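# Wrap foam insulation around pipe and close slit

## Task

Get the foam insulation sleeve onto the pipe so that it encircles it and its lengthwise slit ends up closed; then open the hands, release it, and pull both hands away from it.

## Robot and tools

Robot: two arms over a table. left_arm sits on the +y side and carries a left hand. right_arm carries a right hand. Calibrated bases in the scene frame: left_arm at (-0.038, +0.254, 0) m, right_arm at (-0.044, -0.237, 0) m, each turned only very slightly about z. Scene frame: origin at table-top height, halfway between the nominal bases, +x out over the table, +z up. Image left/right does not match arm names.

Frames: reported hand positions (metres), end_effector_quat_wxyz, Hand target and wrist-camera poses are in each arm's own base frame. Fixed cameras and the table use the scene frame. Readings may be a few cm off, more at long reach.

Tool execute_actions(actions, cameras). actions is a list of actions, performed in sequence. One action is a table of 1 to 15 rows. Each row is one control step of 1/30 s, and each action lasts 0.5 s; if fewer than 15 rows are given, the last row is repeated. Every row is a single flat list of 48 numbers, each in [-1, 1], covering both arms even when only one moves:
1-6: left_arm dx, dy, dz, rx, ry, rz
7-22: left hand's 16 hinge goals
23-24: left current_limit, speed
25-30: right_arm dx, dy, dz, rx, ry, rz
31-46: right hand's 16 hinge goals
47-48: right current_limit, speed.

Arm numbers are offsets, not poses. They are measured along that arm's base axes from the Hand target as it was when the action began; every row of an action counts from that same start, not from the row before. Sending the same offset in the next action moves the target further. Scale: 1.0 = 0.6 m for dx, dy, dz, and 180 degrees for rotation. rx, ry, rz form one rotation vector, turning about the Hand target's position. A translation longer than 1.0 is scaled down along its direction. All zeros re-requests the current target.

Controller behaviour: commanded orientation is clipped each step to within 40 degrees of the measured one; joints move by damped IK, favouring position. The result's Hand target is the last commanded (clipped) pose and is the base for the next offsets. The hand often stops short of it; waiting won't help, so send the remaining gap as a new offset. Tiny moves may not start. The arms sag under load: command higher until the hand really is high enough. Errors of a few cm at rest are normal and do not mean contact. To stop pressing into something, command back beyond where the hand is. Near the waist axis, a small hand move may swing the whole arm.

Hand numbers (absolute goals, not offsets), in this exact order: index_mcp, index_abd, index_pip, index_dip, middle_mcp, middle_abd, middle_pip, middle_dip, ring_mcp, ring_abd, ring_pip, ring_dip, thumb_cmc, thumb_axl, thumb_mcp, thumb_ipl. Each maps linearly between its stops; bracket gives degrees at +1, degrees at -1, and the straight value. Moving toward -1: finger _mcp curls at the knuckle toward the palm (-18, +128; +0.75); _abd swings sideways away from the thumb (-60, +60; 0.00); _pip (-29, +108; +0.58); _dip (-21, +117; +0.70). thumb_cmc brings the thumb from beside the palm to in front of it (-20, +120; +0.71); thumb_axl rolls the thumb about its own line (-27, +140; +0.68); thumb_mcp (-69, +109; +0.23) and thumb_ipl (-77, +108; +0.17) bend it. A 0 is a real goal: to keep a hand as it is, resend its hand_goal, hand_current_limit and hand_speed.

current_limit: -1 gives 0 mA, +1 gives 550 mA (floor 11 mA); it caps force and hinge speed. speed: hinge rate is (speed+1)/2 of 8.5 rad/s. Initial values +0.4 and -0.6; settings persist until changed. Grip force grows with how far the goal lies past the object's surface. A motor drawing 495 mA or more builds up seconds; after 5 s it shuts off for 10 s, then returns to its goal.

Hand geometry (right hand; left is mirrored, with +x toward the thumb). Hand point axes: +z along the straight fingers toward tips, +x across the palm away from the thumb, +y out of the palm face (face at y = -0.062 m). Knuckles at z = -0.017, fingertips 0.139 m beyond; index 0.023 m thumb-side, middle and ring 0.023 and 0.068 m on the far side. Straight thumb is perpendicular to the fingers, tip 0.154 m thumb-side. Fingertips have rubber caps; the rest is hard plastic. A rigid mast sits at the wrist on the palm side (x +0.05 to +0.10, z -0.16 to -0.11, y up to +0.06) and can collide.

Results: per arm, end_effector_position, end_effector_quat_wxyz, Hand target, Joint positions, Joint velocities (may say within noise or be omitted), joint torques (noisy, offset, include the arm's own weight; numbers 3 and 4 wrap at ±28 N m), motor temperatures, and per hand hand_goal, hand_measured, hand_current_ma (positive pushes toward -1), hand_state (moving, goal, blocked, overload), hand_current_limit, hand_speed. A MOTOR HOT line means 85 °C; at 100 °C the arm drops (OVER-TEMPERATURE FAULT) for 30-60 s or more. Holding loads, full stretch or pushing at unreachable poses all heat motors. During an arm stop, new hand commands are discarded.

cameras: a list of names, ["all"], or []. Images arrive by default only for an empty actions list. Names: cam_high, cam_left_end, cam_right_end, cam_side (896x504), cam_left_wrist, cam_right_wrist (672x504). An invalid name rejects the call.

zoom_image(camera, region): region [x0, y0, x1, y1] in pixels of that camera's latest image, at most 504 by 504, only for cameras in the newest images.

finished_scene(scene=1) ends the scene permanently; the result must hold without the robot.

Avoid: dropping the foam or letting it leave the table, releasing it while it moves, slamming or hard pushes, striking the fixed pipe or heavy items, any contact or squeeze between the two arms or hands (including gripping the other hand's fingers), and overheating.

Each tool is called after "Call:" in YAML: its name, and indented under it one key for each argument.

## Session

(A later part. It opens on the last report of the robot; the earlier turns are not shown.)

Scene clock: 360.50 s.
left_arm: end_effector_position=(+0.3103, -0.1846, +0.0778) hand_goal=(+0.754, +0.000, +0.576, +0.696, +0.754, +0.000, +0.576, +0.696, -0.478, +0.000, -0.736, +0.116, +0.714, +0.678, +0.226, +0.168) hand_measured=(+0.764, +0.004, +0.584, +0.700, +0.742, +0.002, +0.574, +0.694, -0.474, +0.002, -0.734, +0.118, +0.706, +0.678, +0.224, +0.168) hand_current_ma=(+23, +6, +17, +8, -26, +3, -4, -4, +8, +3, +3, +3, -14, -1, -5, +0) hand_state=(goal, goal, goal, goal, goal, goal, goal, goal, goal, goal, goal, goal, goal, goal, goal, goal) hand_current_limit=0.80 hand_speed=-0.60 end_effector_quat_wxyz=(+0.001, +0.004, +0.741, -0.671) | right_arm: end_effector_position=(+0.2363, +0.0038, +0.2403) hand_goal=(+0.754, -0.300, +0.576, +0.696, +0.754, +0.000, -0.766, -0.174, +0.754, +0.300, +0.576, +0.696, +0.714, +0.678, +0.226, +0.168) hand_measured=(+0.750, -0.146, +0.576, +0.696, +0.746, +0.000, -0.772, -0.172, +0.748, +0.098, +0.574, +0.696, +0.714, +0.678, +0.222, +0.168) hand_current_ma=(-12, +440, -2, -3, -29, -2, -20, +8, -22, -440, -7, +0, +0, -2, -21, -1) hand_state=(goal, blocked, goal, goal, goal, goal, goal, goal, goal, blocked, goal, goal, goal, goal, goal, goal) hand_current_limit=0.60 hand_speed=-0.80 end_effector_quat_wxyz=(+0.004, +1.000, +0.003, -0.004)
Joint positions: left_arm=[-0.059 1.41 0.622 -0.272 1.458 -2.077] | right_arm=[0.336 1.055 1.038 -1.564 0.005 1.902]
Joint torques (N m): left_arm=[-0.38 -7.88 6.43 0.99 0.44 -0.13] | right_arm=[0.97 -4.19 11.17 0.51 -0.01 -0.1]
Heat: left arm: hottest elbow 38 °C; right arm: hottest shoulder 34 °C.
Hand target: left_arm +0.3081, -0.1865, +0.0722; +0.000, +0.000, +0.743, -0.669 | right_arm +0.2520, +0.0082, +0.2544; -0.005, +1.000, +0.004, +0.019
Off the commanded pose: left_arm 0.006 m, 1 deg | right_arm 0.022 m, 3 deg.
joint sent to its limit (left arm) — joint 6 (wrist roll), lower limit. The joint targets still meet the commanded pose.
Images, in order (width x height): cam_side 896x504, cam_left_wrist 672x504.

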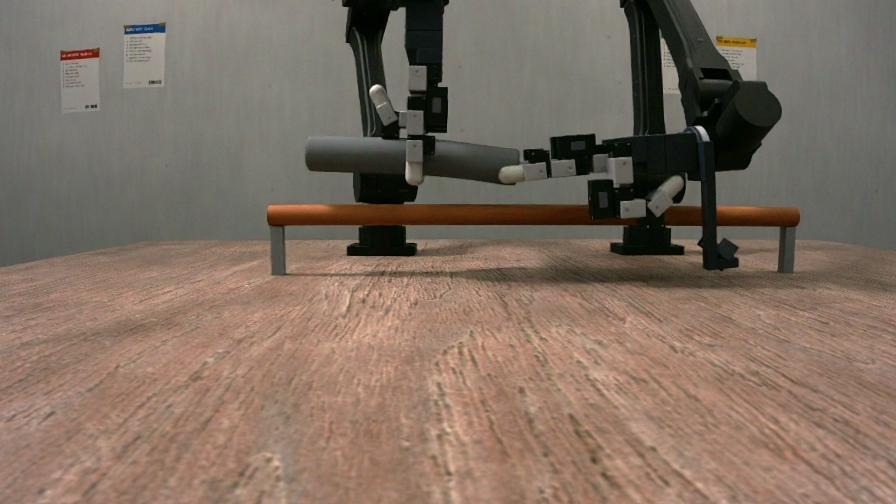

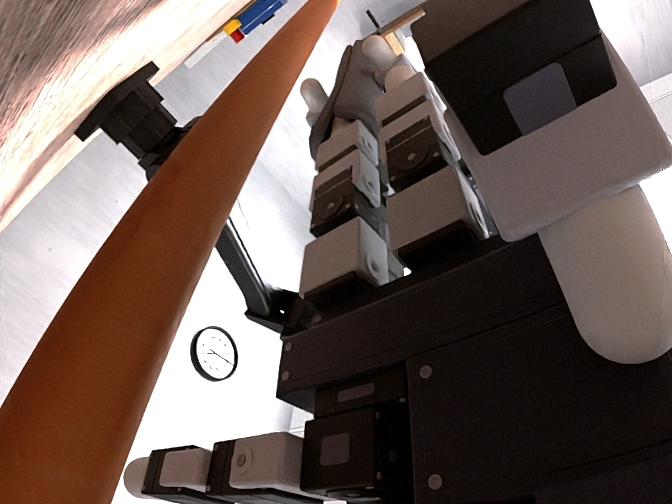

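Call:
execute_actions:
  actions:
    - [[0.025,0,0.035,0,-0.069,-0.0074,0.754,0,0.576,0.696,0.754,0,0.576,0.696,-0.479,0,-0.737,0.116,0.714,0.678,0.226,0.168,0.6,-0.6,0,0,0,0,0,0,0.754,-0.3,0.576,0.696,0.754,0,-0.766,-0.174,0.754,0.3,0.576,0.696,0.714,0.678,0.226,0.168,0.6,-0.8]]
    - [[0.03,0,0.03,0,-0.069,-0.0074,0.754,0,0.576,0.696,0.754,0,0.576,0.696,-0.479,0,-0.737,0.116,0.714,0.678,0.226,0.168,0.6,-0.6,0,0,0,0,0,0,0.754,-0.3,0.576,0.696,0.754,0,-0.766,-0.174,0.754,0.3,0.576,0.696,0.714,0.678,0.226,0.168,0.6,-0.8]]
  cameras: ["cam_side","cam_left_wrist","cam_right_end"]

Call:
zoom_image:
  camera: "cam_left_wrist"
  region: [300, 30, 400, 165]

Call:
zoom_image:
  camera: "cam_side"
  region: [290, 90, 620, 230]

Scene clock: 363.37 s.
left_arm: end_effector_position=(+0.3386, -0.1841, +0.1086) hand_goal=(+0.754, +0.000, +0.576, +0.696, +0.754, +0.000, +0.576, +0.696, -0.478, +0.000, -0.736, +0.116, +0.714, +0.678, +0.226, +0.168) hand_measured=(+0.752, +0.006, +0.578, +0.700, +0.742, +0.002, +0.574, +0.694, -0.474, +0.002, -0.734, +0.118, +0.706, +0.678, +0.224, +0.168) hand_current_ma=(-4, +8, +3, +7, -26, +3, -4, -4, +8, +3, +3, +3, -14, -1, -5, +0) hand_state=(goal, goal, goal, goal, goal, goal, goal, goal, goal, goal, goal, goal, goal, goal, goal, goal) hand_current_limit=0.60 hand_speed=-0.60 end_effector_quat_wxyz=(+0.146, +0.151, +0.725, -0.656) | right_arm: end_effector_position=(+0.2363, +0.0038, +0.2403) hand_goal=(+0.754, -0.300, +0.576, +0.696, +0.754, +0.000, -0.766, -0.174, +0.754, +0.300, +0.576, +0.696, +0.714, +0.678, +0.226, +0.168) hand_measured=(+0.754, -0.146, +0.576, +0.696, +0.746, +0.000, -0.772, -0.172, +0.750, +0.098, +0.574, +0.696, +0.714, +0.678, +0.222, +0.168) hand_current_ma=(-2, +440, -2, -2, -32, -2, -21, +8, -12, -440, -5, +0, +0, -2, -21, -1) hand_state=(goal, blocked, goal, goal, goal, goal, goal, goal, goal, blocked, goal, goal, goal, goal, goal, goal) hand_current_limit=0.60 hand_speed=-0.80 end_effector_quat_wxyz=(+0.004, +1.000, +0.003, -0.004)
Joint positions: left_arm=[-0.061 1.292 0.604 -0.231 1.448 -1.803] | right_arm=[0.336 1.055 1.038 -1.564 0.005 1.902]
Joint torques (N m): left_arm=[-0.62 -7.53 8.62 0.32 0.55 0.15] | right_arm=[0.85 -4.01 11.17 0.5 -0.02 -0.1]
Heat: left arm: hottest elbow 38 °C; right arm: hottest shoulder 34 °C.
Hand target: left_arm +0.3410, -0.1865, +0.1111; +0.144, +0.161, +0.726, -0.653 | right_arm +0.2520, +0.0082, +0.2544; -0.005, +1.000, +0.004, +0.019
Off the commanded pose: left_arm 0.004 m, 1 deg | right_arm 0.022 m, 3 deg.
Images, in order (width x height): cam_right_end 896x504, cam_side 896x504, cam_left_wrist 672x504.

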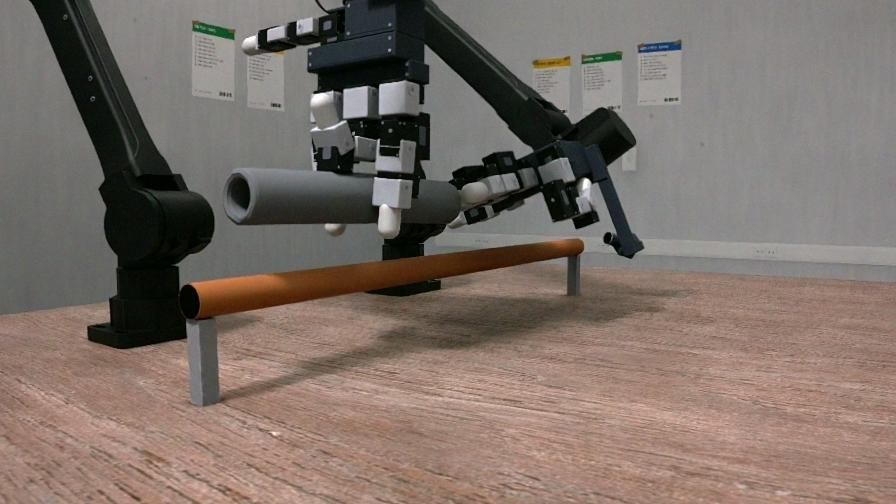

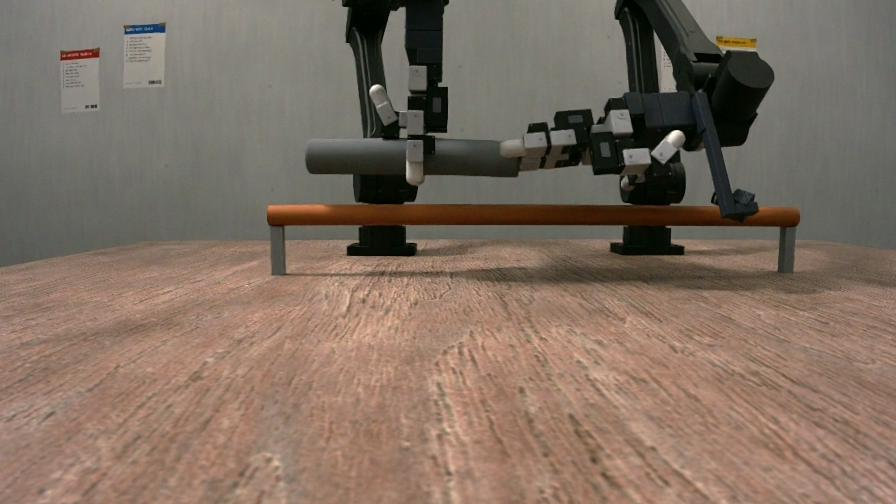

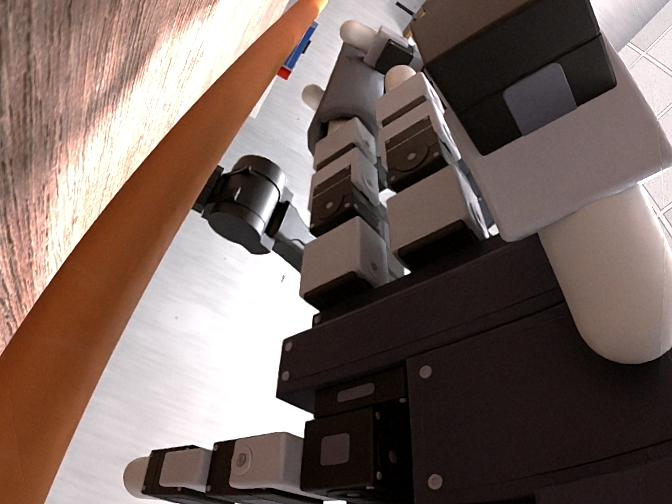

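Scaled by 3.733 from the camera's 672x504 image, which has a finer 960x720 frame.

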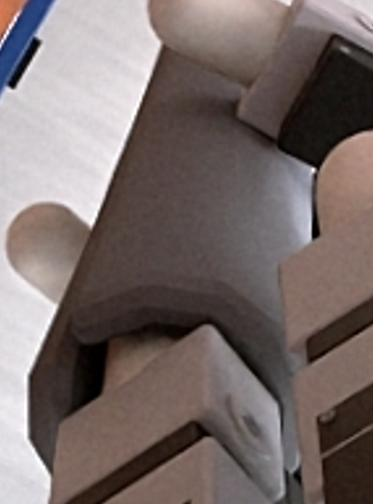

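Scaled by 1.527 from the camera's 896x504 image, which has a finer 1280x720 frame.

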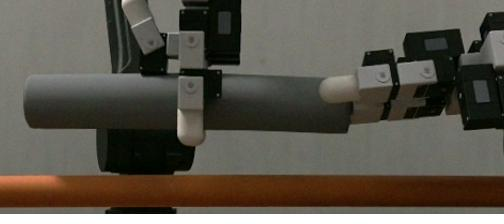

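Call:
execute_actions:
  actions:
    - [[0,0,-0.01,0,0,0,0.754,0,0.576,0.696,0.754,0,0.576,0.696,-0.479,0,-0.737,0.116,0.714,0.678,0.226,0.168,0.6,-0.6,-0.02,0,-0.033,-0.003,0.011,0,0.754,-0.25,0.576,0.696,0.754,0,-0.766,-0.174,0.754,0.25,0.576,0.696,0.714,0.678,0.226,0.168,0.3,-0.8]]
    - [[0,0,-0.027,0,0,0,0.754,0,0.576,0.696,0.754,0,0.576,0.696,-0.479,0,-0.737,0.116,0.714,0.678,0.226,0.168,0.6,-0.6,0,0,-0.03,0,0,0,0.754,-0.25,0.576,0.696,0.754,0,-0.766,-0.174,0.754,0.25,0.576,0.696,0.714,0.678,0.226,0.168,0.3,-0.8]]
  cameras: ["cam_side","cam_left_wrist","cam_right_end"]

Call:
zoom_image:
  camera: "cam_side"
  region: [290, 90, 620, 230]

Scene clock: 365.07 s.
left_arm: end_effector_position=(+0.3377, -0.1837, +0.0887) hand_goal=(+0.754, +0.000, +0.576, +0.696, +0.754, +0.000, +0.576, +0.696, -0.478, +0.000, -0.736, +0.116, +0.714, +0.678, +0.226, +0.168) hand_measured=(+0.748, +0.002, +0.578, +0.700, +0.742, +0.002, +0.574, +0.694, -0.474, +0.002, -0.734, +0.118, +0.706, +0.678, +0.224, +0.168) hand_current_ma=(-10, +1, +2, +6, -26, +3, -4, -4, +8, +3, +3, +3, -14, -1, -5, +0) hand_state=(goal, goal, goal, goal, goal, goal, goal, goal, goal, goal, goal, goal, goal, goal, goal, goal) hand_current_limit=0.60 hand_speed=-0.60 end_effector_quat_wxyz=(+0.139, +0.151, +0.727, -0.655) | right_arm: end_effector_position=(+0.2373, +0.0042, +0.2187) hand_goal=(+0.754, -0.250, +0.576, +0.696, +0.754, +0.000, -0.766, -0.174, +0.754, +0.250, +0.576, +0.696, +0.714, +0.678, +0.226, +0.168) hand_measured=(+0.750, -0.146, +0.574, +0.696, +0.746, +0.000, -0.772, -0.172, +0.752, +0.098, +0.574, +0.696, +0.714, +0.678, +0.222, +0.168) hand_current_ma=(-11, +357, -3, -2, -30, -2, -21, +8, -10, -357, -4, +0, +0, -2, -21, -1) hand_state=(goal, blocked, goal, goal, goal, goal, goal, goal, goal, blocked, goal, goal, goal, goal, goal, goal) hand_current_limit=0.30 hand_speed=-0.80 end_effector_quat_wxyz=(+0.003, +1.000, +0.003, -0.001)
Joint positions: left_arm=[-0.061 1.348 0.604 -0.272 1.448 -1.715] | right_arm=[0.336 1.055 0.983 -1.501 0.005 1.902]
Joint torques (N m): left_arm=[-0.67 -7.53 7.69 1.14 0.63 0.1] | right_arm=[1.79 -4.13 7.08 0.72 -0.06 0.03]
Heat: left arm: hottest elbow 38 °C; right arm: hottest shoulder 34 °C.
Hand target: left_arm +0.3411, -0.1865, +0.0889; +0.144, +0.161, +0.726, -0.653 | right_arm +0.2400, +0.0082, +0.2166; +0.000, +1.000, +0.004, +0.001
Off the commanded pose: left_arm 0.004 m, 1 deg | right_arm 0.005 m, 0 deg.
Images, in order (width x height): cam_right_end 896x504, cam_side 896x504, cam_left_wrist 672x504.

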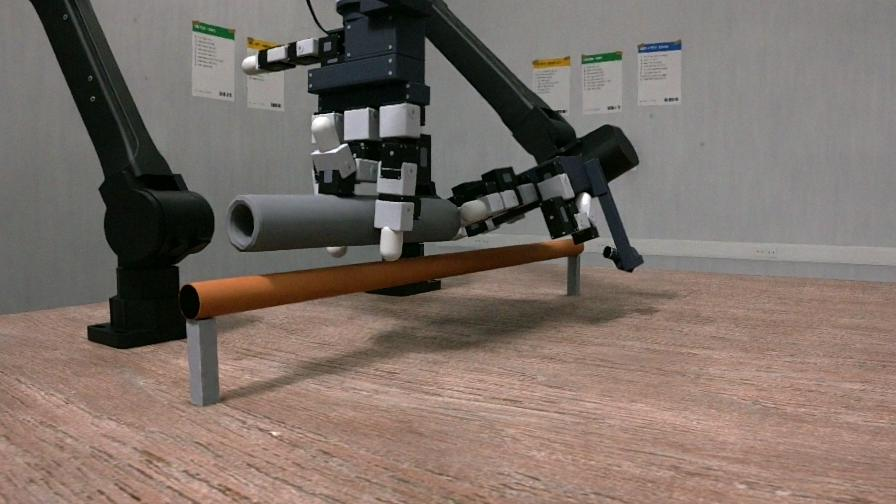

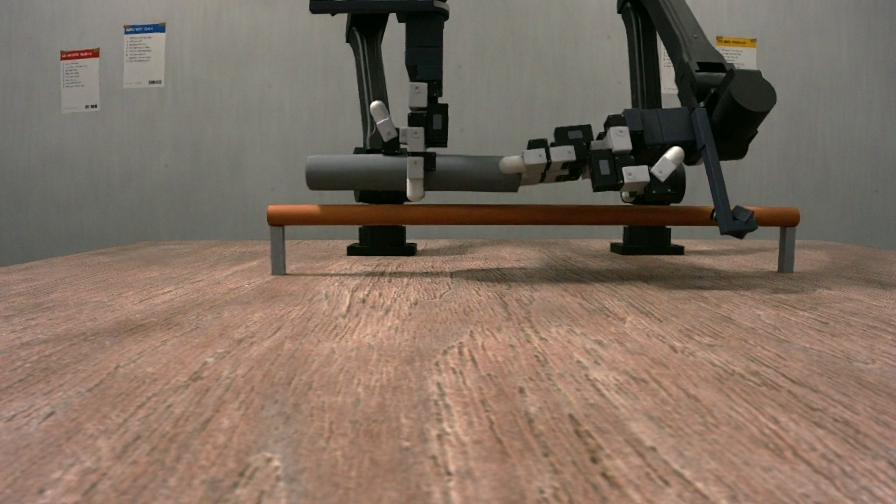

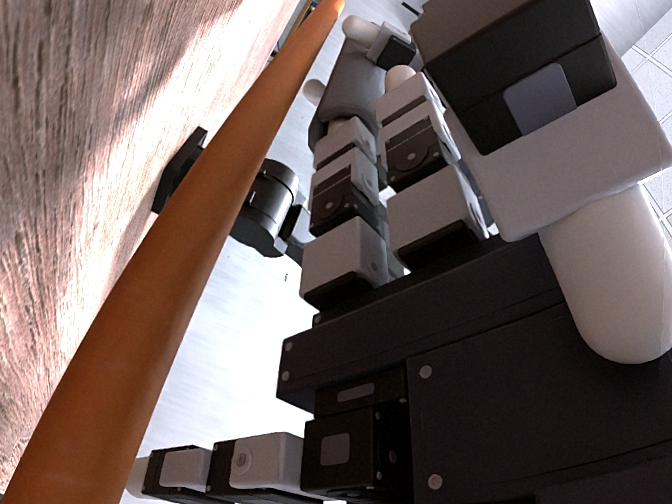

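Scaled by 1.527 from the camera's 896x504 image, which has a finer 1280x720 frame.

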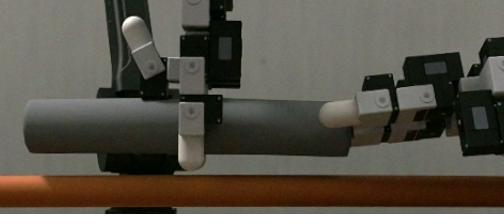

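Call:
execute_actions:
  actions:
    - [[0,0,-0.027,0,0,0,0.754,0,0.576,0.696,0.754,0,0.576,0.696,-0.479,0,-0.737,0.116,0.714,0.678,0.226,0.168,0.6,-0.6,-0.004,0,-0.029,0,0,0,0.754,-0.2,0.576,0.696,0.754,0,-0.766,-0.174,0.754,0.2,0.576,0.696,0.714,0.678,0.226,0.168,0.1,-0.8]]
  cameras: ["cam_side","cam_left_wrist","cam_right_end"]

Call:
zoom_image:
  camera: "cam_side"
  region: [290, 90, 620, 230]

Call:
zoom_image:
  camera: "cam_right_end"
  region: [210, 190, 290, 280]

Scene clock: 366.07 s.
left_arm: end_effector_position=(+0.3416, -0.1838, +0.0753) hand_goal=(+0.754, +0.000, +0.576, +0.696, +0.754, +0.000, +0.576, +0.696, -0.478, +0.000, -0.736, +0.116, +0.714, +0.678, +0.226, +0.168) hand_measured=(+0.748, +0.006, +0.578, +0.700, +0.742, +0.002, +0.574, +0.694, -0.474, +0.002, -0.734, +0.118, +0.706, +0.678, +0.224, +0.168) hand_current_ma=(-10, +7, +2, +6, -26, +3, -4, -4, +8, +3, +3, +3, -14, -1, -5, +0) hand_state=(goal, goal, goal, goal, goal, goal, goal, goal, goal, goal, goal, goal, goal, goal, goal, goal) hand_current_limit=0.60 hand_speed=-0.60 end_effector_quat_wxyz=(+0.143, +0.156, +0.726, -0.654) | right_arm: end_effector_position=(+0.2356, +0.0042, +0.2011) hand_goal=(+0.754, -0.200, +0.576, +0.696, +0.754, +0.000, -0.766, -0.174, +0.754, +0.200, +0.576, +0.696, +0.714, +0.678, +0.226, +0.168) hand_measured=(+0.754, -0.140, +0.576, +0.696, +0.748, +0.000, -0.768, -0.172, +0.752, +0.098, +0.574, +0.696, +0.714, +0.678, +0.222, +0.168) hand_current_ma=(-3, +222, -3, -2, -21, -2, -9, +8, -10, -302, -4, +0, +0, -2, -21, -1) hand_state=(goal, blocked, goal, goal, goal, goal, goal, goal, goal, blocked, goal, goal, goal, goal, goal, goal) hand_current_limit=0.10 hand_speed=-0.80 end_effector_quat_wxyz=(+0.002, +1.000, +0.002, +0.000)
Joint positions: left_arm=[-0.061 1.39 0.596 -0.226 1.448 -1.699] | right_arm=[0.337 1.055 0.937 -1.454 0.004 1.904]
Joint torques (N m): left_arm=[-0.5 -7.82 6.64 1.2 0.67 0.07] | right_arm=[1.9 -4.13 7.12 0.68 -0.07 0.02]
Heat: left arm: hottest elbow 38 °C; right arm: hottest shoulder 34 °C.
Hand target: left_arm +0.3411, -0.1865, +0.0727; +0.144, +0.161, +0.726, -0.653 | right_arm +0.2376, +0.0082, +0.1992; +0.000, +1.000, +0.004, +0.001
Off the commanded pose: left_arm 0.004 m, 1 deg | right_arm 0.005 m, 0 deg.
Images, in order (width x height): cam_right_end 896x504, cam_side 896x504, cam_left_wrist 672x504.

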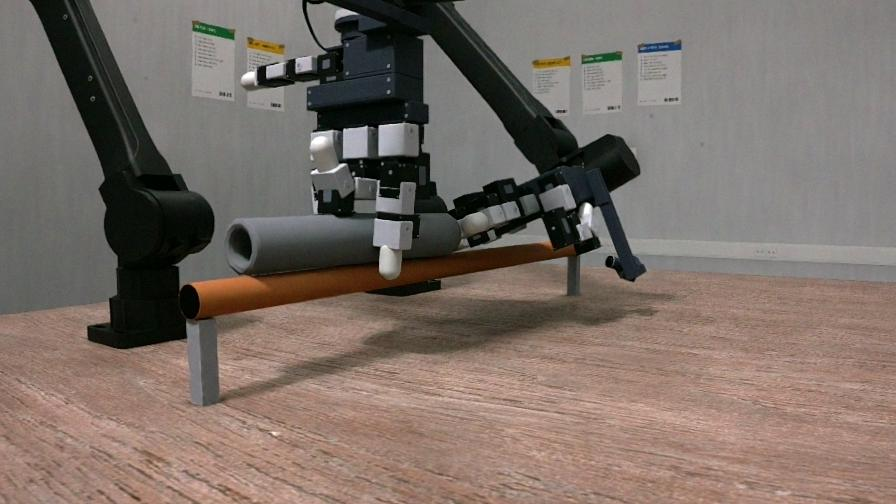

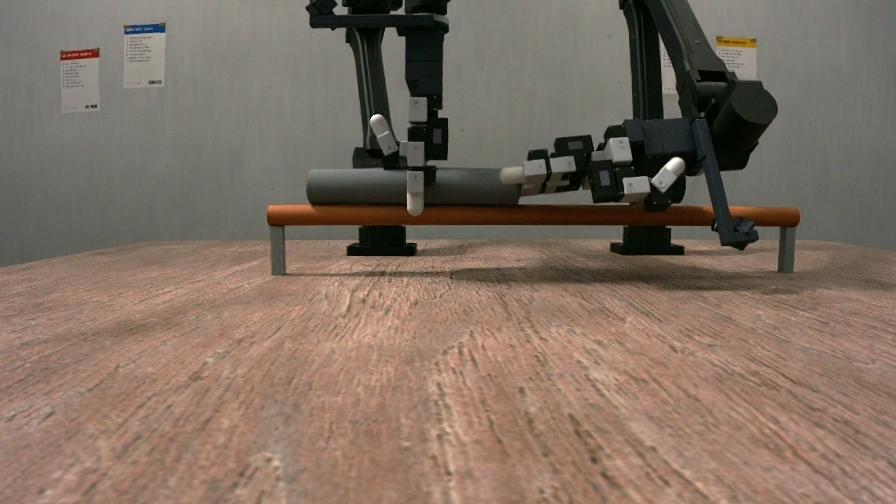

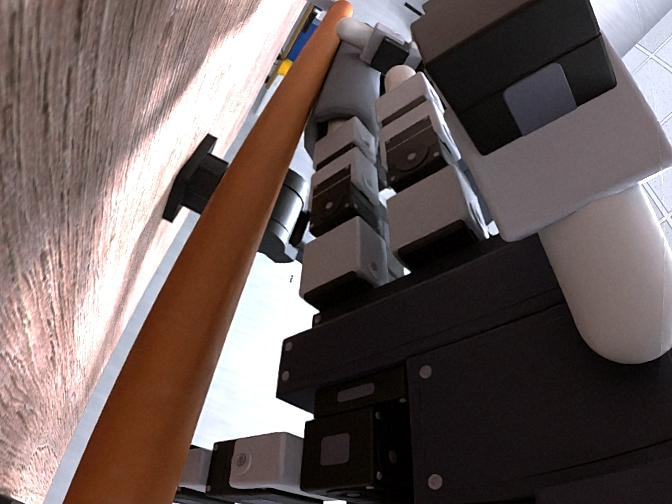

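Scaled by 1.527 from the camera's 896x504 image, which has a finer 1280x720 frame.

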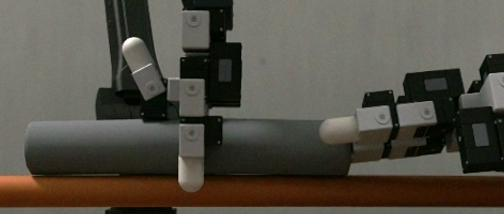

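Scaled by 5.600 from the camera's 896x504 image, which has a finer 1280x720 frame.

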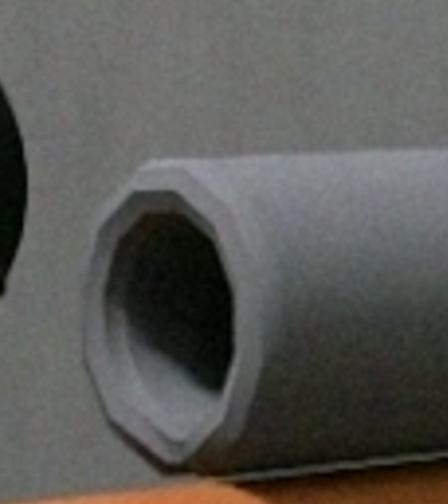

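Call:
execute_actions:
  actions:
    - [[0,0,0,0,0,0,0.754,0,0.576,0.696,0.754,0,0.576,0.696,-0.479,0,-0.737,0.116,0.714,0.678,0.226,0.168,0.6,-0.6,0,0,0,0,0,0,0.754,-0.07,0.576,0.696,0.754,0,-0.84,-0.174,0.754,0.07,0.576,0.696,0.714,0.678,0.226,0.168,0.2,-0.8]]
    - [[0,0,0,0,0,0,0.754,0,0.576,0.696,0.754,0,0.576,0.696,-0.479,0,-0.737,0.116,0.714,0.678,0.226,0.168,0.6,-0.6,0,0.03,0.004,0,0,0,0.754,-0.05,0.576,0.696,0.754,0,-0.84,-0.174,0.754,0.05,0.576,0.696,0.714,0.678,0.226,0.168,0.2,-0.8]]
  cameras: ["cam_side","cam_left_wrist","cam_right_end"]

Call:
zoom_image:
  camera: "cam_right_end"
  region: [210, 190, 290, 280]

Scene clock: 367.67 s.
left_arm: end_effector_position=(+0.3426, -0.1839, +0.0757) hand_goal=(+0.754, +0.000, +0.576, +0.696, +0.754, +0.000, +0.576, +0.696, -0.478, +0.000, -0.736, +0.116, +0.714, +0.678, +0.226, +0.168) hand_measured=(+0.748, +0.006, +0.578, +0.700, +0.742, +0.002, +0.574, +0.694, -0.474, +0.002, -0.734, +0.118, +0.706, +0.678, +0.224, +0.168) hand_current_ma=(-11, +7, +2, +5, -26, +3, -4, -4, +8, +3, +3, +3, -14, -1, -5, +0) hand_state=(goal, goal, goal, goal, goal, goal, goal, goal, goal, goal, goal, goal, goal, goal, goal, goal) hand_current_limit=0.60 hand_speed=-0.60 end_effector_quat_wxyz=(+0.145, +0.158, +0.726, -0.653) | right_arm: end_effector_position=(+0.2306, +0.0207, +0.1989) hand_goal=(+0.754, -0.050, +0.576, +0.696, +0.754, +0.000, -0.840, -0.174, +0.754, +0.050, +0.576, +0.696, +0.714, +0.678, +0.226, +0.168) hand_measured=(+0.752, -0.052, +0.576, +0.696, +0.754, +0.000, -0.832, -0.172, +0.750, +0.050, +0.574, +0.696, +0.714, +0.678, +0.222, +0.168) hand_current_ma=(-3, -7, -3, -2, -2, -2, +26, +8, -15, +0, -4, +0, +0, -2, -21, -1) hand_state=(goal, goal, goal, goal, goal, goal, goal, goal, goal, goal, goal, goal, goal, goal, goal, goal) hand_current_limit=0.20 hand_speed=-0.80 end_effector_quat_wxyz=(+0.003, +1.000, +0.006, -0.005)
Joint positions: left_arm=[-0.061 1.39 0.596 -0.22 1.448 -1.699] | right_arm=[0.4 1.065 0.937 -1.454 0.001 1.959]
Joint torques (N m): left_arm=[-0.56 -7.77 6.6 1.07 0.65 0.02] | right_arm=[1.55 -3.55 8.58 0.64 0.04 0.05]
Heat: left arm: hottest elbow 38 °C; right arm: hottest shoulder 34 °C.
Hand target: left_arm +0.3410, -0.1865, +0.0727; +0.144, +0.161, +0.726, -0.653 | right_arm +0.2376, +0.0262, +0.2016; +0.000, +1.000, +0.004, +0.001
Off the commanded pose: left_arm 0.004 m, 0 deg | right_arm 0.009 m, 1 deg.
Images, in order (width x height): cam_right_end 896x504, cam_side 896x504, cam_left_wrist 672x504.

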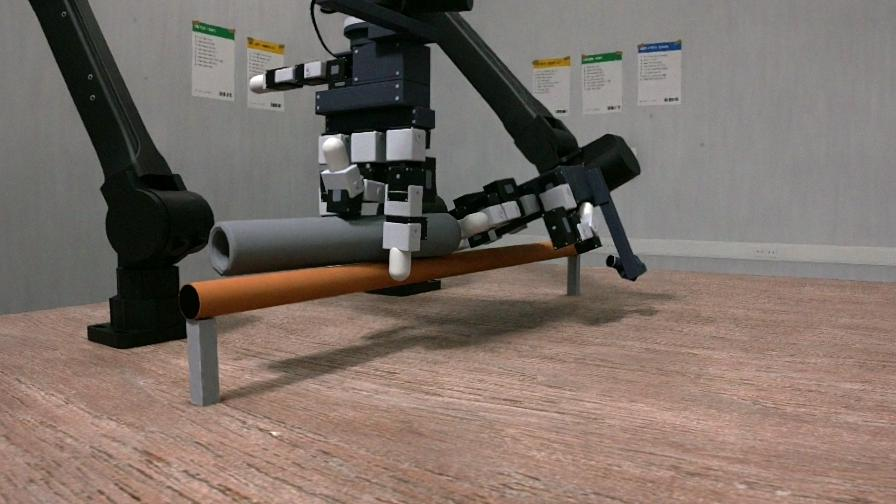

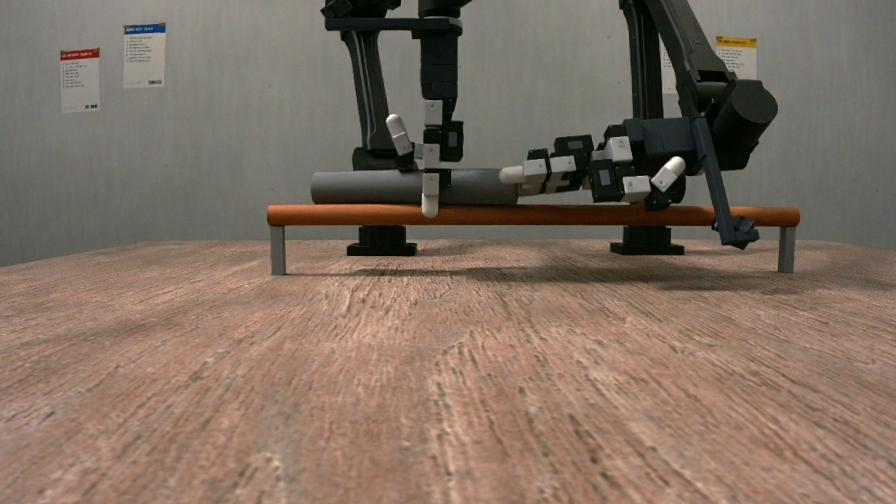

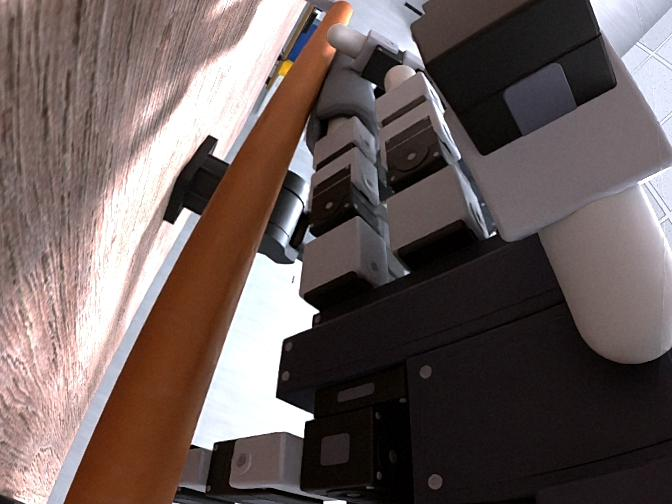

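Scaled by 5.600 from the camera's 896x504 image, which has a finer 1280x720 frame.

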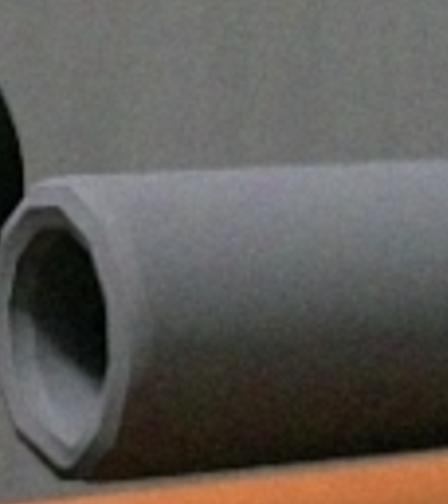

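Call:
execute_actions:
  actions:
    - [[0,0,0,0,0,0,0.754,0,0.576,0.696,0.754,0,0.576,0.696,-0.479,0,-0.737,0.116,0.714,0.678,0.226,0.168,0.6,-0.6,0.012,0,0,0,0,0,0.754,-0.11,0.576,0.696,0.754,0,-0.84,-0.174,0.754,0.05,0.576,0.696,0.714,0.678,0.226,0.168,0.2,-0.8]]
    - [[0,0,0,0,0,0,0.754,0,0.576,0.696,0.754,0,0.576,0.696,-0.479,0,-0.737,0.116,0.714,0.678,0.226,0.168,0.6,-0.6,0.006,0,0,0,0,0,0.754,-0.11,0.576,0.696,0.754,0,-0.84,-0.174,0.754,0.08,0.576,0.696,0.714,0.678,0.226,0.168,0.2,-0.8]]
  cameras: ["cam_side","cam_left_wrist","cam_right_end"]

Call:
zoom_image:
  camera: "cam_right_end"
  region: [210, 190, 290, 280]

Scene clock: 369.13 s.
left_arm: end_effector_position=(+0.3426, -0.1839, +0.0757) hand_goal=(+0.754, +0.000, +0.576, +0.696, +0.754, +0.000, +0.576, +0.696, -0.478, +0.000, -0.736, +0.116, +0.714, +0.678, +0.226, +0.168) hand_measured=(+0.748, +0.006, +0.578, +0.700, +0.742, +0.002, +0.574, +0.694, -0.474, +0.002, -0.734, +0.118, +0.706, +0.678, +0.224, +0.168) hand_current_ma=(-11, +7, +2, +5, -26, +3, -4, -4, +8, +3, +3, +3, -14, -1, -5, +0) hand_state=(goal, goal, goal, goal, goal, goal, goal, goal, goal, goal, goal, goal, goal, goal, goal, goal) hand_current_limit=0.60 hand_speed=-0.60 end_effector_quat_wxyz=(+0.145, +0.158, +0.726, -0.653) | right_arm: end_effector_position=(+0.2330, +0.0218, +0.1946) hand_goal=(+0.754, -0.110, +0.576, +0.696, +0.754, +0.000, -0.840, -0.174, +0.754, +0.080, +0.576, +0.696, +0.714, +0.678, +0.226, +0.168) hand_measured=(+0.752, -0.096, +0.576, +0.696, +0.750, +0.000, -0.844, -0.172, +0.750, +0.056, +0.574, +0.696, +0.714, +0.678, +0.222, +0.168) hand_current_ma=(-3, +47, -3, -2, -16, -2, -12, +8, -15, -78, -4, +0, +0, -2, -21, -1) hand_state=(goal, goal, goal, goal, goal, goal, goal, goal, goal, blocked, goal, goal, goal, goal, goal, goal) hand_current_limit=0.20 hand_speed=-0.80 end_effector_quat_wxyz=(+0.005, +1.000, +0.005, -0.012)
Joint positions: left_arm=[-0.061 1.39 0.596 -0.22 1.448 -1.699] | right_arm=[0.4 1.085 0.937 -1.449 0.001 1.96]
Joint torques (N m): left_arm=[-0.5 -7.71 6.63 1.07 0.64 0.03] | right_arm=[0.38 -3.25 10.09 0.66 0.06 -0.07]
Heat: left arm: hottest elbow 38 °C; right arm: hottest shoulder 34 °C.
Hand target: left_arm +0.3411, -0.1864, +0.0727; +0.144, +0.161, +0.726, -0.653 | right_arm +0.2484, +0.0262, +0.2016; +0.000, +1.000, +0.004, +0.001
Off the commanded pose: left_arm 0.004 m, 0 deg | right_arm 0.018 m, 2 deg.
Images, in order (width x height): cam_right_end 896x504, cam_side 896x504, cam_left_wrist 672x504.

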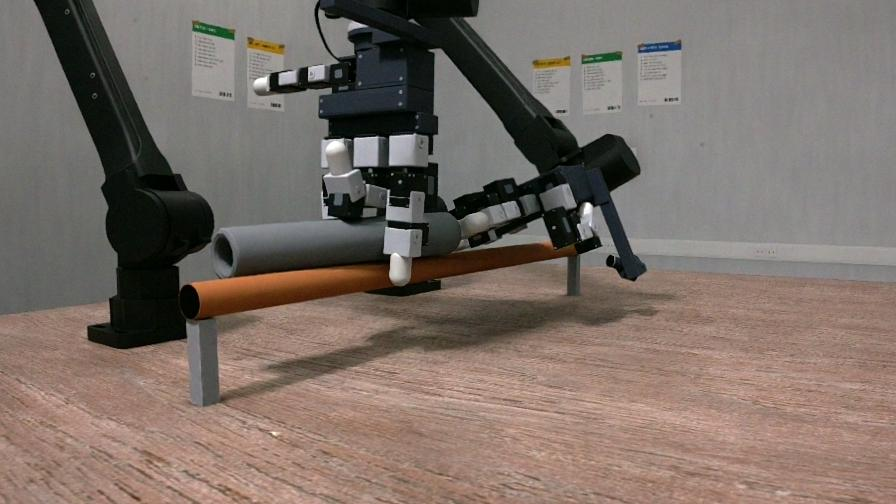

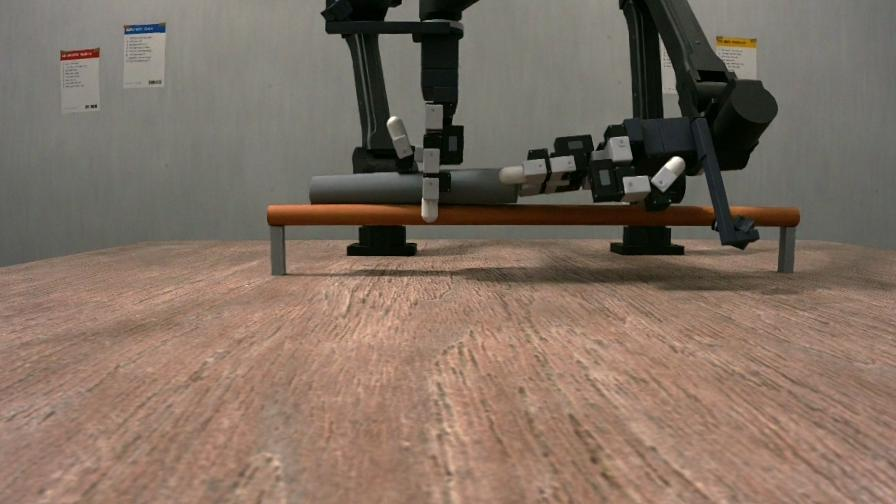

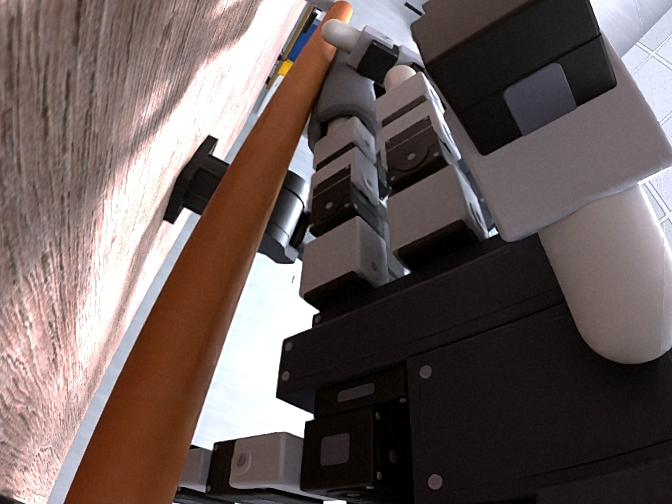

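Scaled by 5.600 from the camera's 896x504 image, which has a finer 1280x720 frame.

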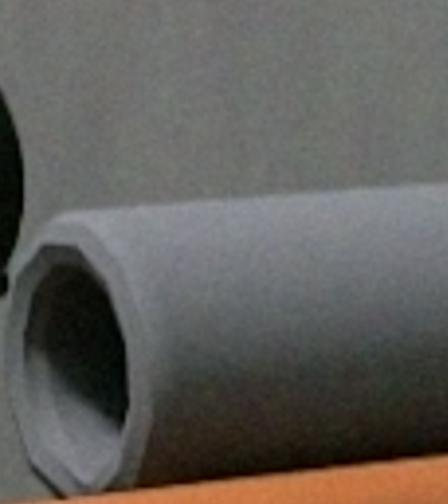

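Call:
execute_actions:
  actions:
    - [[-0.022,0,0,0,0,0,0.754,0,0.576,0.696,0.754,0,0.576,0.696,-0.479,0,-0.737,0.116,0.714,0.678,0.226,0.168,0.6,-0.6,0.004,0,0.006,0,0,0,0.754,-0.11,0.576,0.696,0.754,0,-0.84,-0.174,0.754,0.1,0.576,0.696,0.714,0.678,0.226,0.168,0.2,-0.8]]
  cameras: ["cam_side","cam_left_wrist","cam_right_end"]

Call:
zoom_image:
  camera: "cam_right_end"
  region: [210, 190, 290, 280]

Scene clock: 370.30 s.
left_arm: end_effector_position=(+0.3308, -0.1833, +0.0708) hand_goal=(+0.754, +0.000, +0.576, +0.696, +0.754, +0.000, +0.576, +0.696, -0.478, +0.000, -0.736, +0.116, +0.714, +0.678, +0.226, +0.168) hand_measured=(+0.750, -0.008, +0.578, +0.700, +0.742, +0.002, +0.574, +0.694, -0.474, +0.002, -0.734, +0.118, +0.706, +0.678, +0.224, +0.168) hand_current_ma=(-9, -15, +2, +5, -26, +3, -4, -4, +8, +3, +3, +3, -14, -1, -5, +0) hand_state=(goal, goal, goal, goal, goal, goal, goal, goal, goal, goal, goal, goal, goal, goal, goal, goal) hand_current_limit=0.60 hand_speed=-0.60 end_effector_quat_wxyz=(+0.143, +0.156, +0.726, -0.654) | right_arm: end_effector_position=(+0.2347, +0.0222, +0.1948) hand_goal=(+0.754, -0.110, +0.576, +0.696, +0.754, +0.000, -0.840, -0.174, +0.754, +0.100, +0.576, +0.696, +0.714, +0.678, +0.226, +0.168) hand_measured=(+0.752, -0.094, +0.576, +0.696, +0.746, +0.000, -0.844, -0.172, +0.750, +0.078, +0.574, +0.696, +0.714, +0.678, +0.222, +0.168) hand_current_ma=(-4, +55, -3, -2, -30, -2, -16, +8, -14, -71, -4, +0, +0, -2, -21, -1) hand_state=(goal, goal, goal, goal, goal, goal, goal, goal, goal, blocked, goal, goal, goal, goal, goal, goal) hand_current_limit=0.20 hand_speed=-0.80 end_effector_quat_wxyz=(+0.006, +1.000, +0.005, -0.013)
Joint positions: left_arm=[-0.061 1.374 0.563 -0.207 1.448 -1.7] | right_arm=[0.399 1.092 0.942 -1.449 0.001 1.96]
Joint torques (N m): left_arm=[-0.62 -9.05 6.23 1.13 0.63 -0.08] | right_arm=[0.56 -3.78 10.7 0.4 0.06 -0.09]
Heat: left arm: hottest elbow 38 °C; right arm: hottest shoulder 34 °C.
Hand target: left_arm +0.3278, -0.1864, +0.0727; +0.144, +0.161, +0.726, -0.653 | right_arm +0.2508, +0.0263, +0.2052; +0.000, +1.000, +0.004, +0.001
Off the commanded pose: left_arm 0.005 m, 1 deg | right_arm 0.020 m, 2 deg.
Images, in order (width x height): cam_right_end 896x504, cam_side 896x504, cam_left_wrist 672x504.

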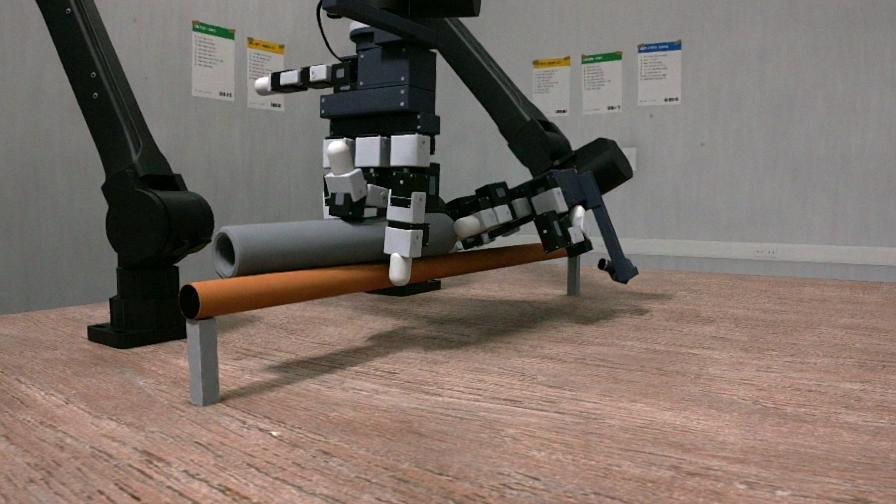

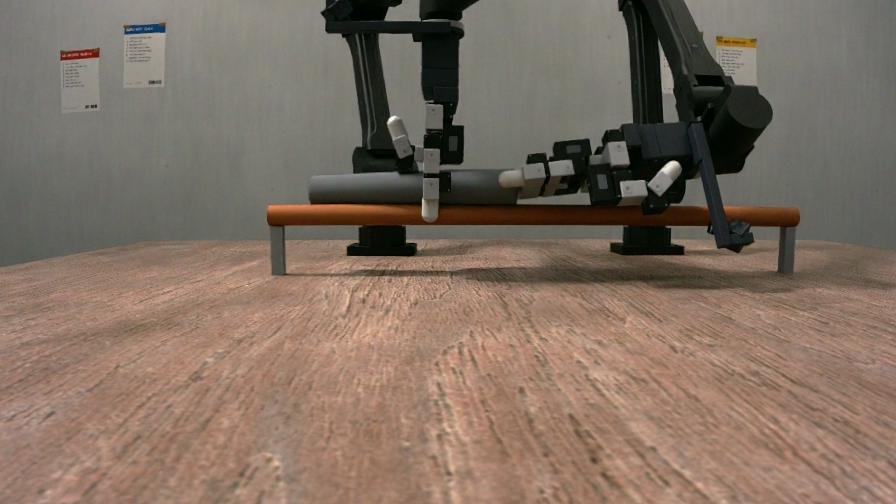

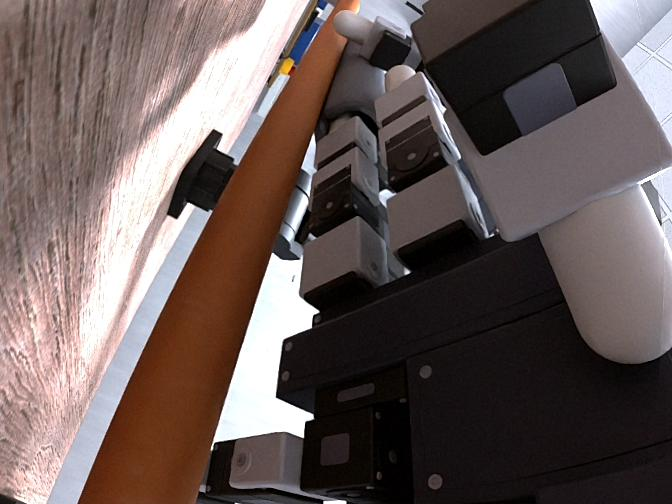

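Scaled by 5.600 from the camera's 896x504 image, which has a finer 1280x720 frame.

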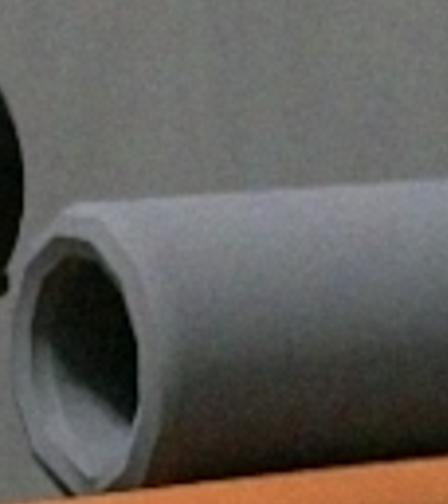

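Call:
execute_actions:
  actions:
    - [[-0.023,0,0.003,0,0,0,0.754,0,0.576,0.696,0.754,0,0.576,0.696,-0.479,0,-0.737,0.116,0.714,0.678,0.226,0.168,0.6,-0.6,0.004,0,0.012,0,0,0,0.754,-0.11,0.576,0.696,0.754,0,-0.84,-0.174,0.754,0.1,0.576,0.696,0.714,0.678,0.226,0.168,0.2,-0.8]]
  cameras: ["cam_side","cam_left_wrist","cam_right_end"]

Call:
zoom_image:
  camera: "cam_right_end"
  region: [210, 190, 290, 280]

Call:
zoom_image:
  camera: "cam_left_wrist"
  region: [280, 0, 440, 150]

Scene clock: 371.47 s.
left_arm: end_effector_position=(+0.3168, -0.1835, +0.0724) hand_goal=(+0.754, +0.000, +0.576, +0.696, +0.754, +0.000, +0.576, +0.696, -0.478, +0.000, -0.736, +0.116, +0.714, +0.678, +0.226, +0.168) hand_measured=(+0.746, -0.008, +0.576, +0.698, +0.742, +0.002, +0.574, +0.694, -0.474, +0.002, -0.734, +0.118, +0.706, +0.678, +0.224, +0.168) hand_current_ma=(-18, -15, +0, +3, -26, +3, -4, -4, +8, +3, +3, +3, -14, -1, -5, +0) hand_state=(goal, goal, goal, goal, goal, goal, goal, goal, goal, goal, goal, goal, goal, goal, goal, goal) hand_current_limit=0.60 hand_speed=-0.60 end_effector_quat_wxyz=(+0.143, +0.156, +0.727, -0.653) | right_arm: end_effector_position=(+0.2394, +0.0233, +0.1990) hand_goal=(+0.754, -0.110, +0.576, +0.696, +0.754, +0.000, -0.840, -0.174, +0.754, +0.100, +0.576, +0.696, +0.714, +0.678, +0.226, +0.168) hand_measured=(+0.750, -0.092, +0.576, +0.696, +0.752, +0.000, -0.842, -0.172, +0.754, +0.090, +0.574, +0.696, +0.714, +0.678, +0.222, +0.168) hand_current_ma=(-15, +55, -3, -2, -9, -2, -5, +8, -2, -28, -4, +0, +0, -2, -21, -1) hand_state=(goal, goal, goal, goal, goal, goal, goal, goal, goal, goal, goal, goal, goal, goal, goal, goal) hand_current_limit=0.20 hand_speed=-0.80 end_effector_quat_wxyz=(+0.005, +1.000, +0.005, -0.011)
Joint positions: left_arm=[-0.065 1.33 0.525 -0.194 1.445 -1.719] | right_arm=[0.396 1.1 0.959 -1.454 0.001 1.956]
Joint torques (N m): left_arm=[-0.73 -8.06 6.39 1.06 0.65 -0.1] | right_arm=[0.44 -4.19 11.04 -0.03 0.08 -0.1]
Heat: left arm: hottest elbow 37 °C; right arm: hottest shoulder 34 °C.
Hand target: left_arm +0.3139, -0.1865, +0.0744; +0.144, +0.161, +0.726, -0.653 | right_arm +0.2532, +0.0263, +0.2125; +0.000, +1.000, +0.004, +0.001
Off the commanded pose: left_arm 0.005 m, 1 deg | right_arm 0.019 m, 2 deg.
Images, in order (width x height): cam_right_end 896x504, cam_side 896x504, cam_left_wrist 672x504.

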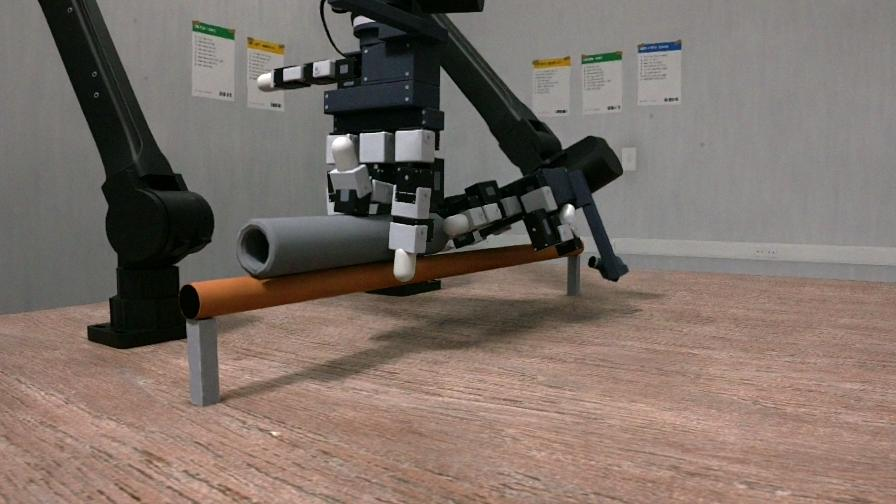

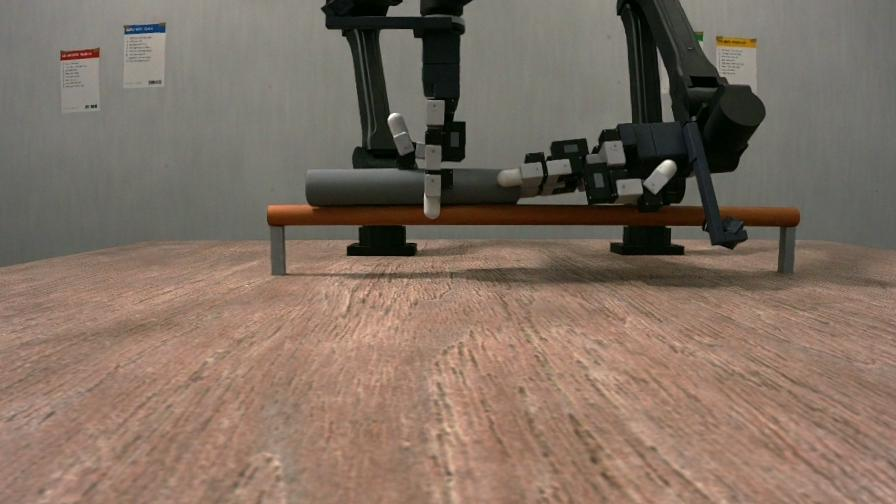

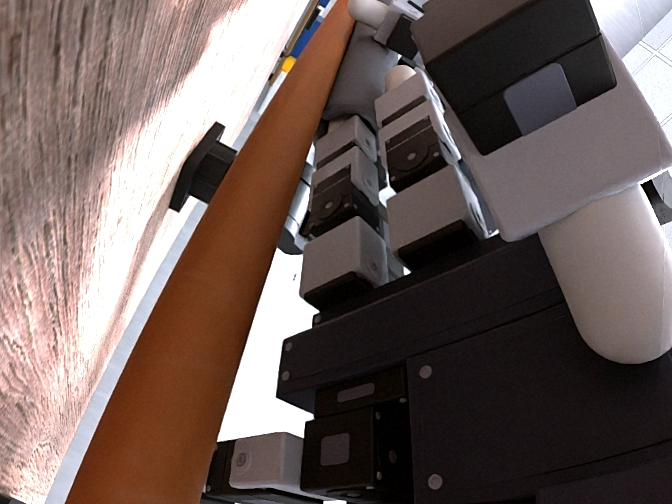

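Scaled by 5.600 from the camera's 896x504 image, which has a finer 1280x720 frame.

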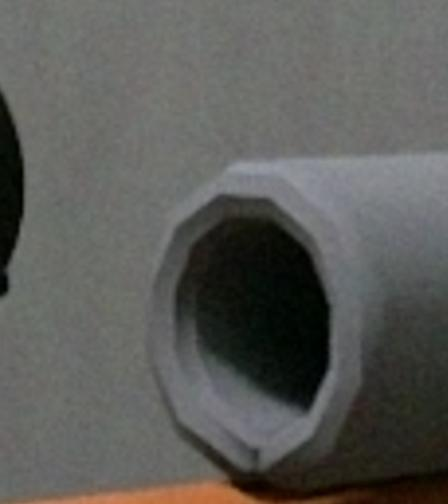

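Scaled by 3.150 from the camera's 672x504 image, which has a finer 960x720 frame.

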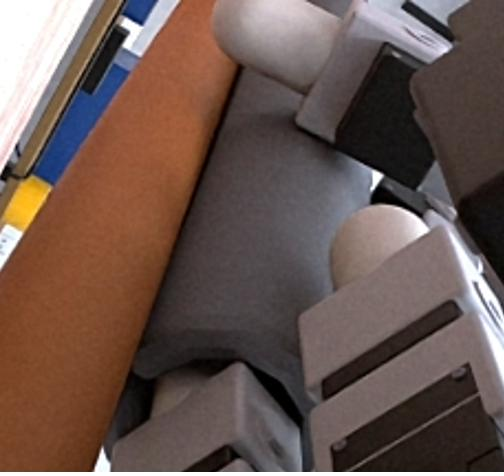

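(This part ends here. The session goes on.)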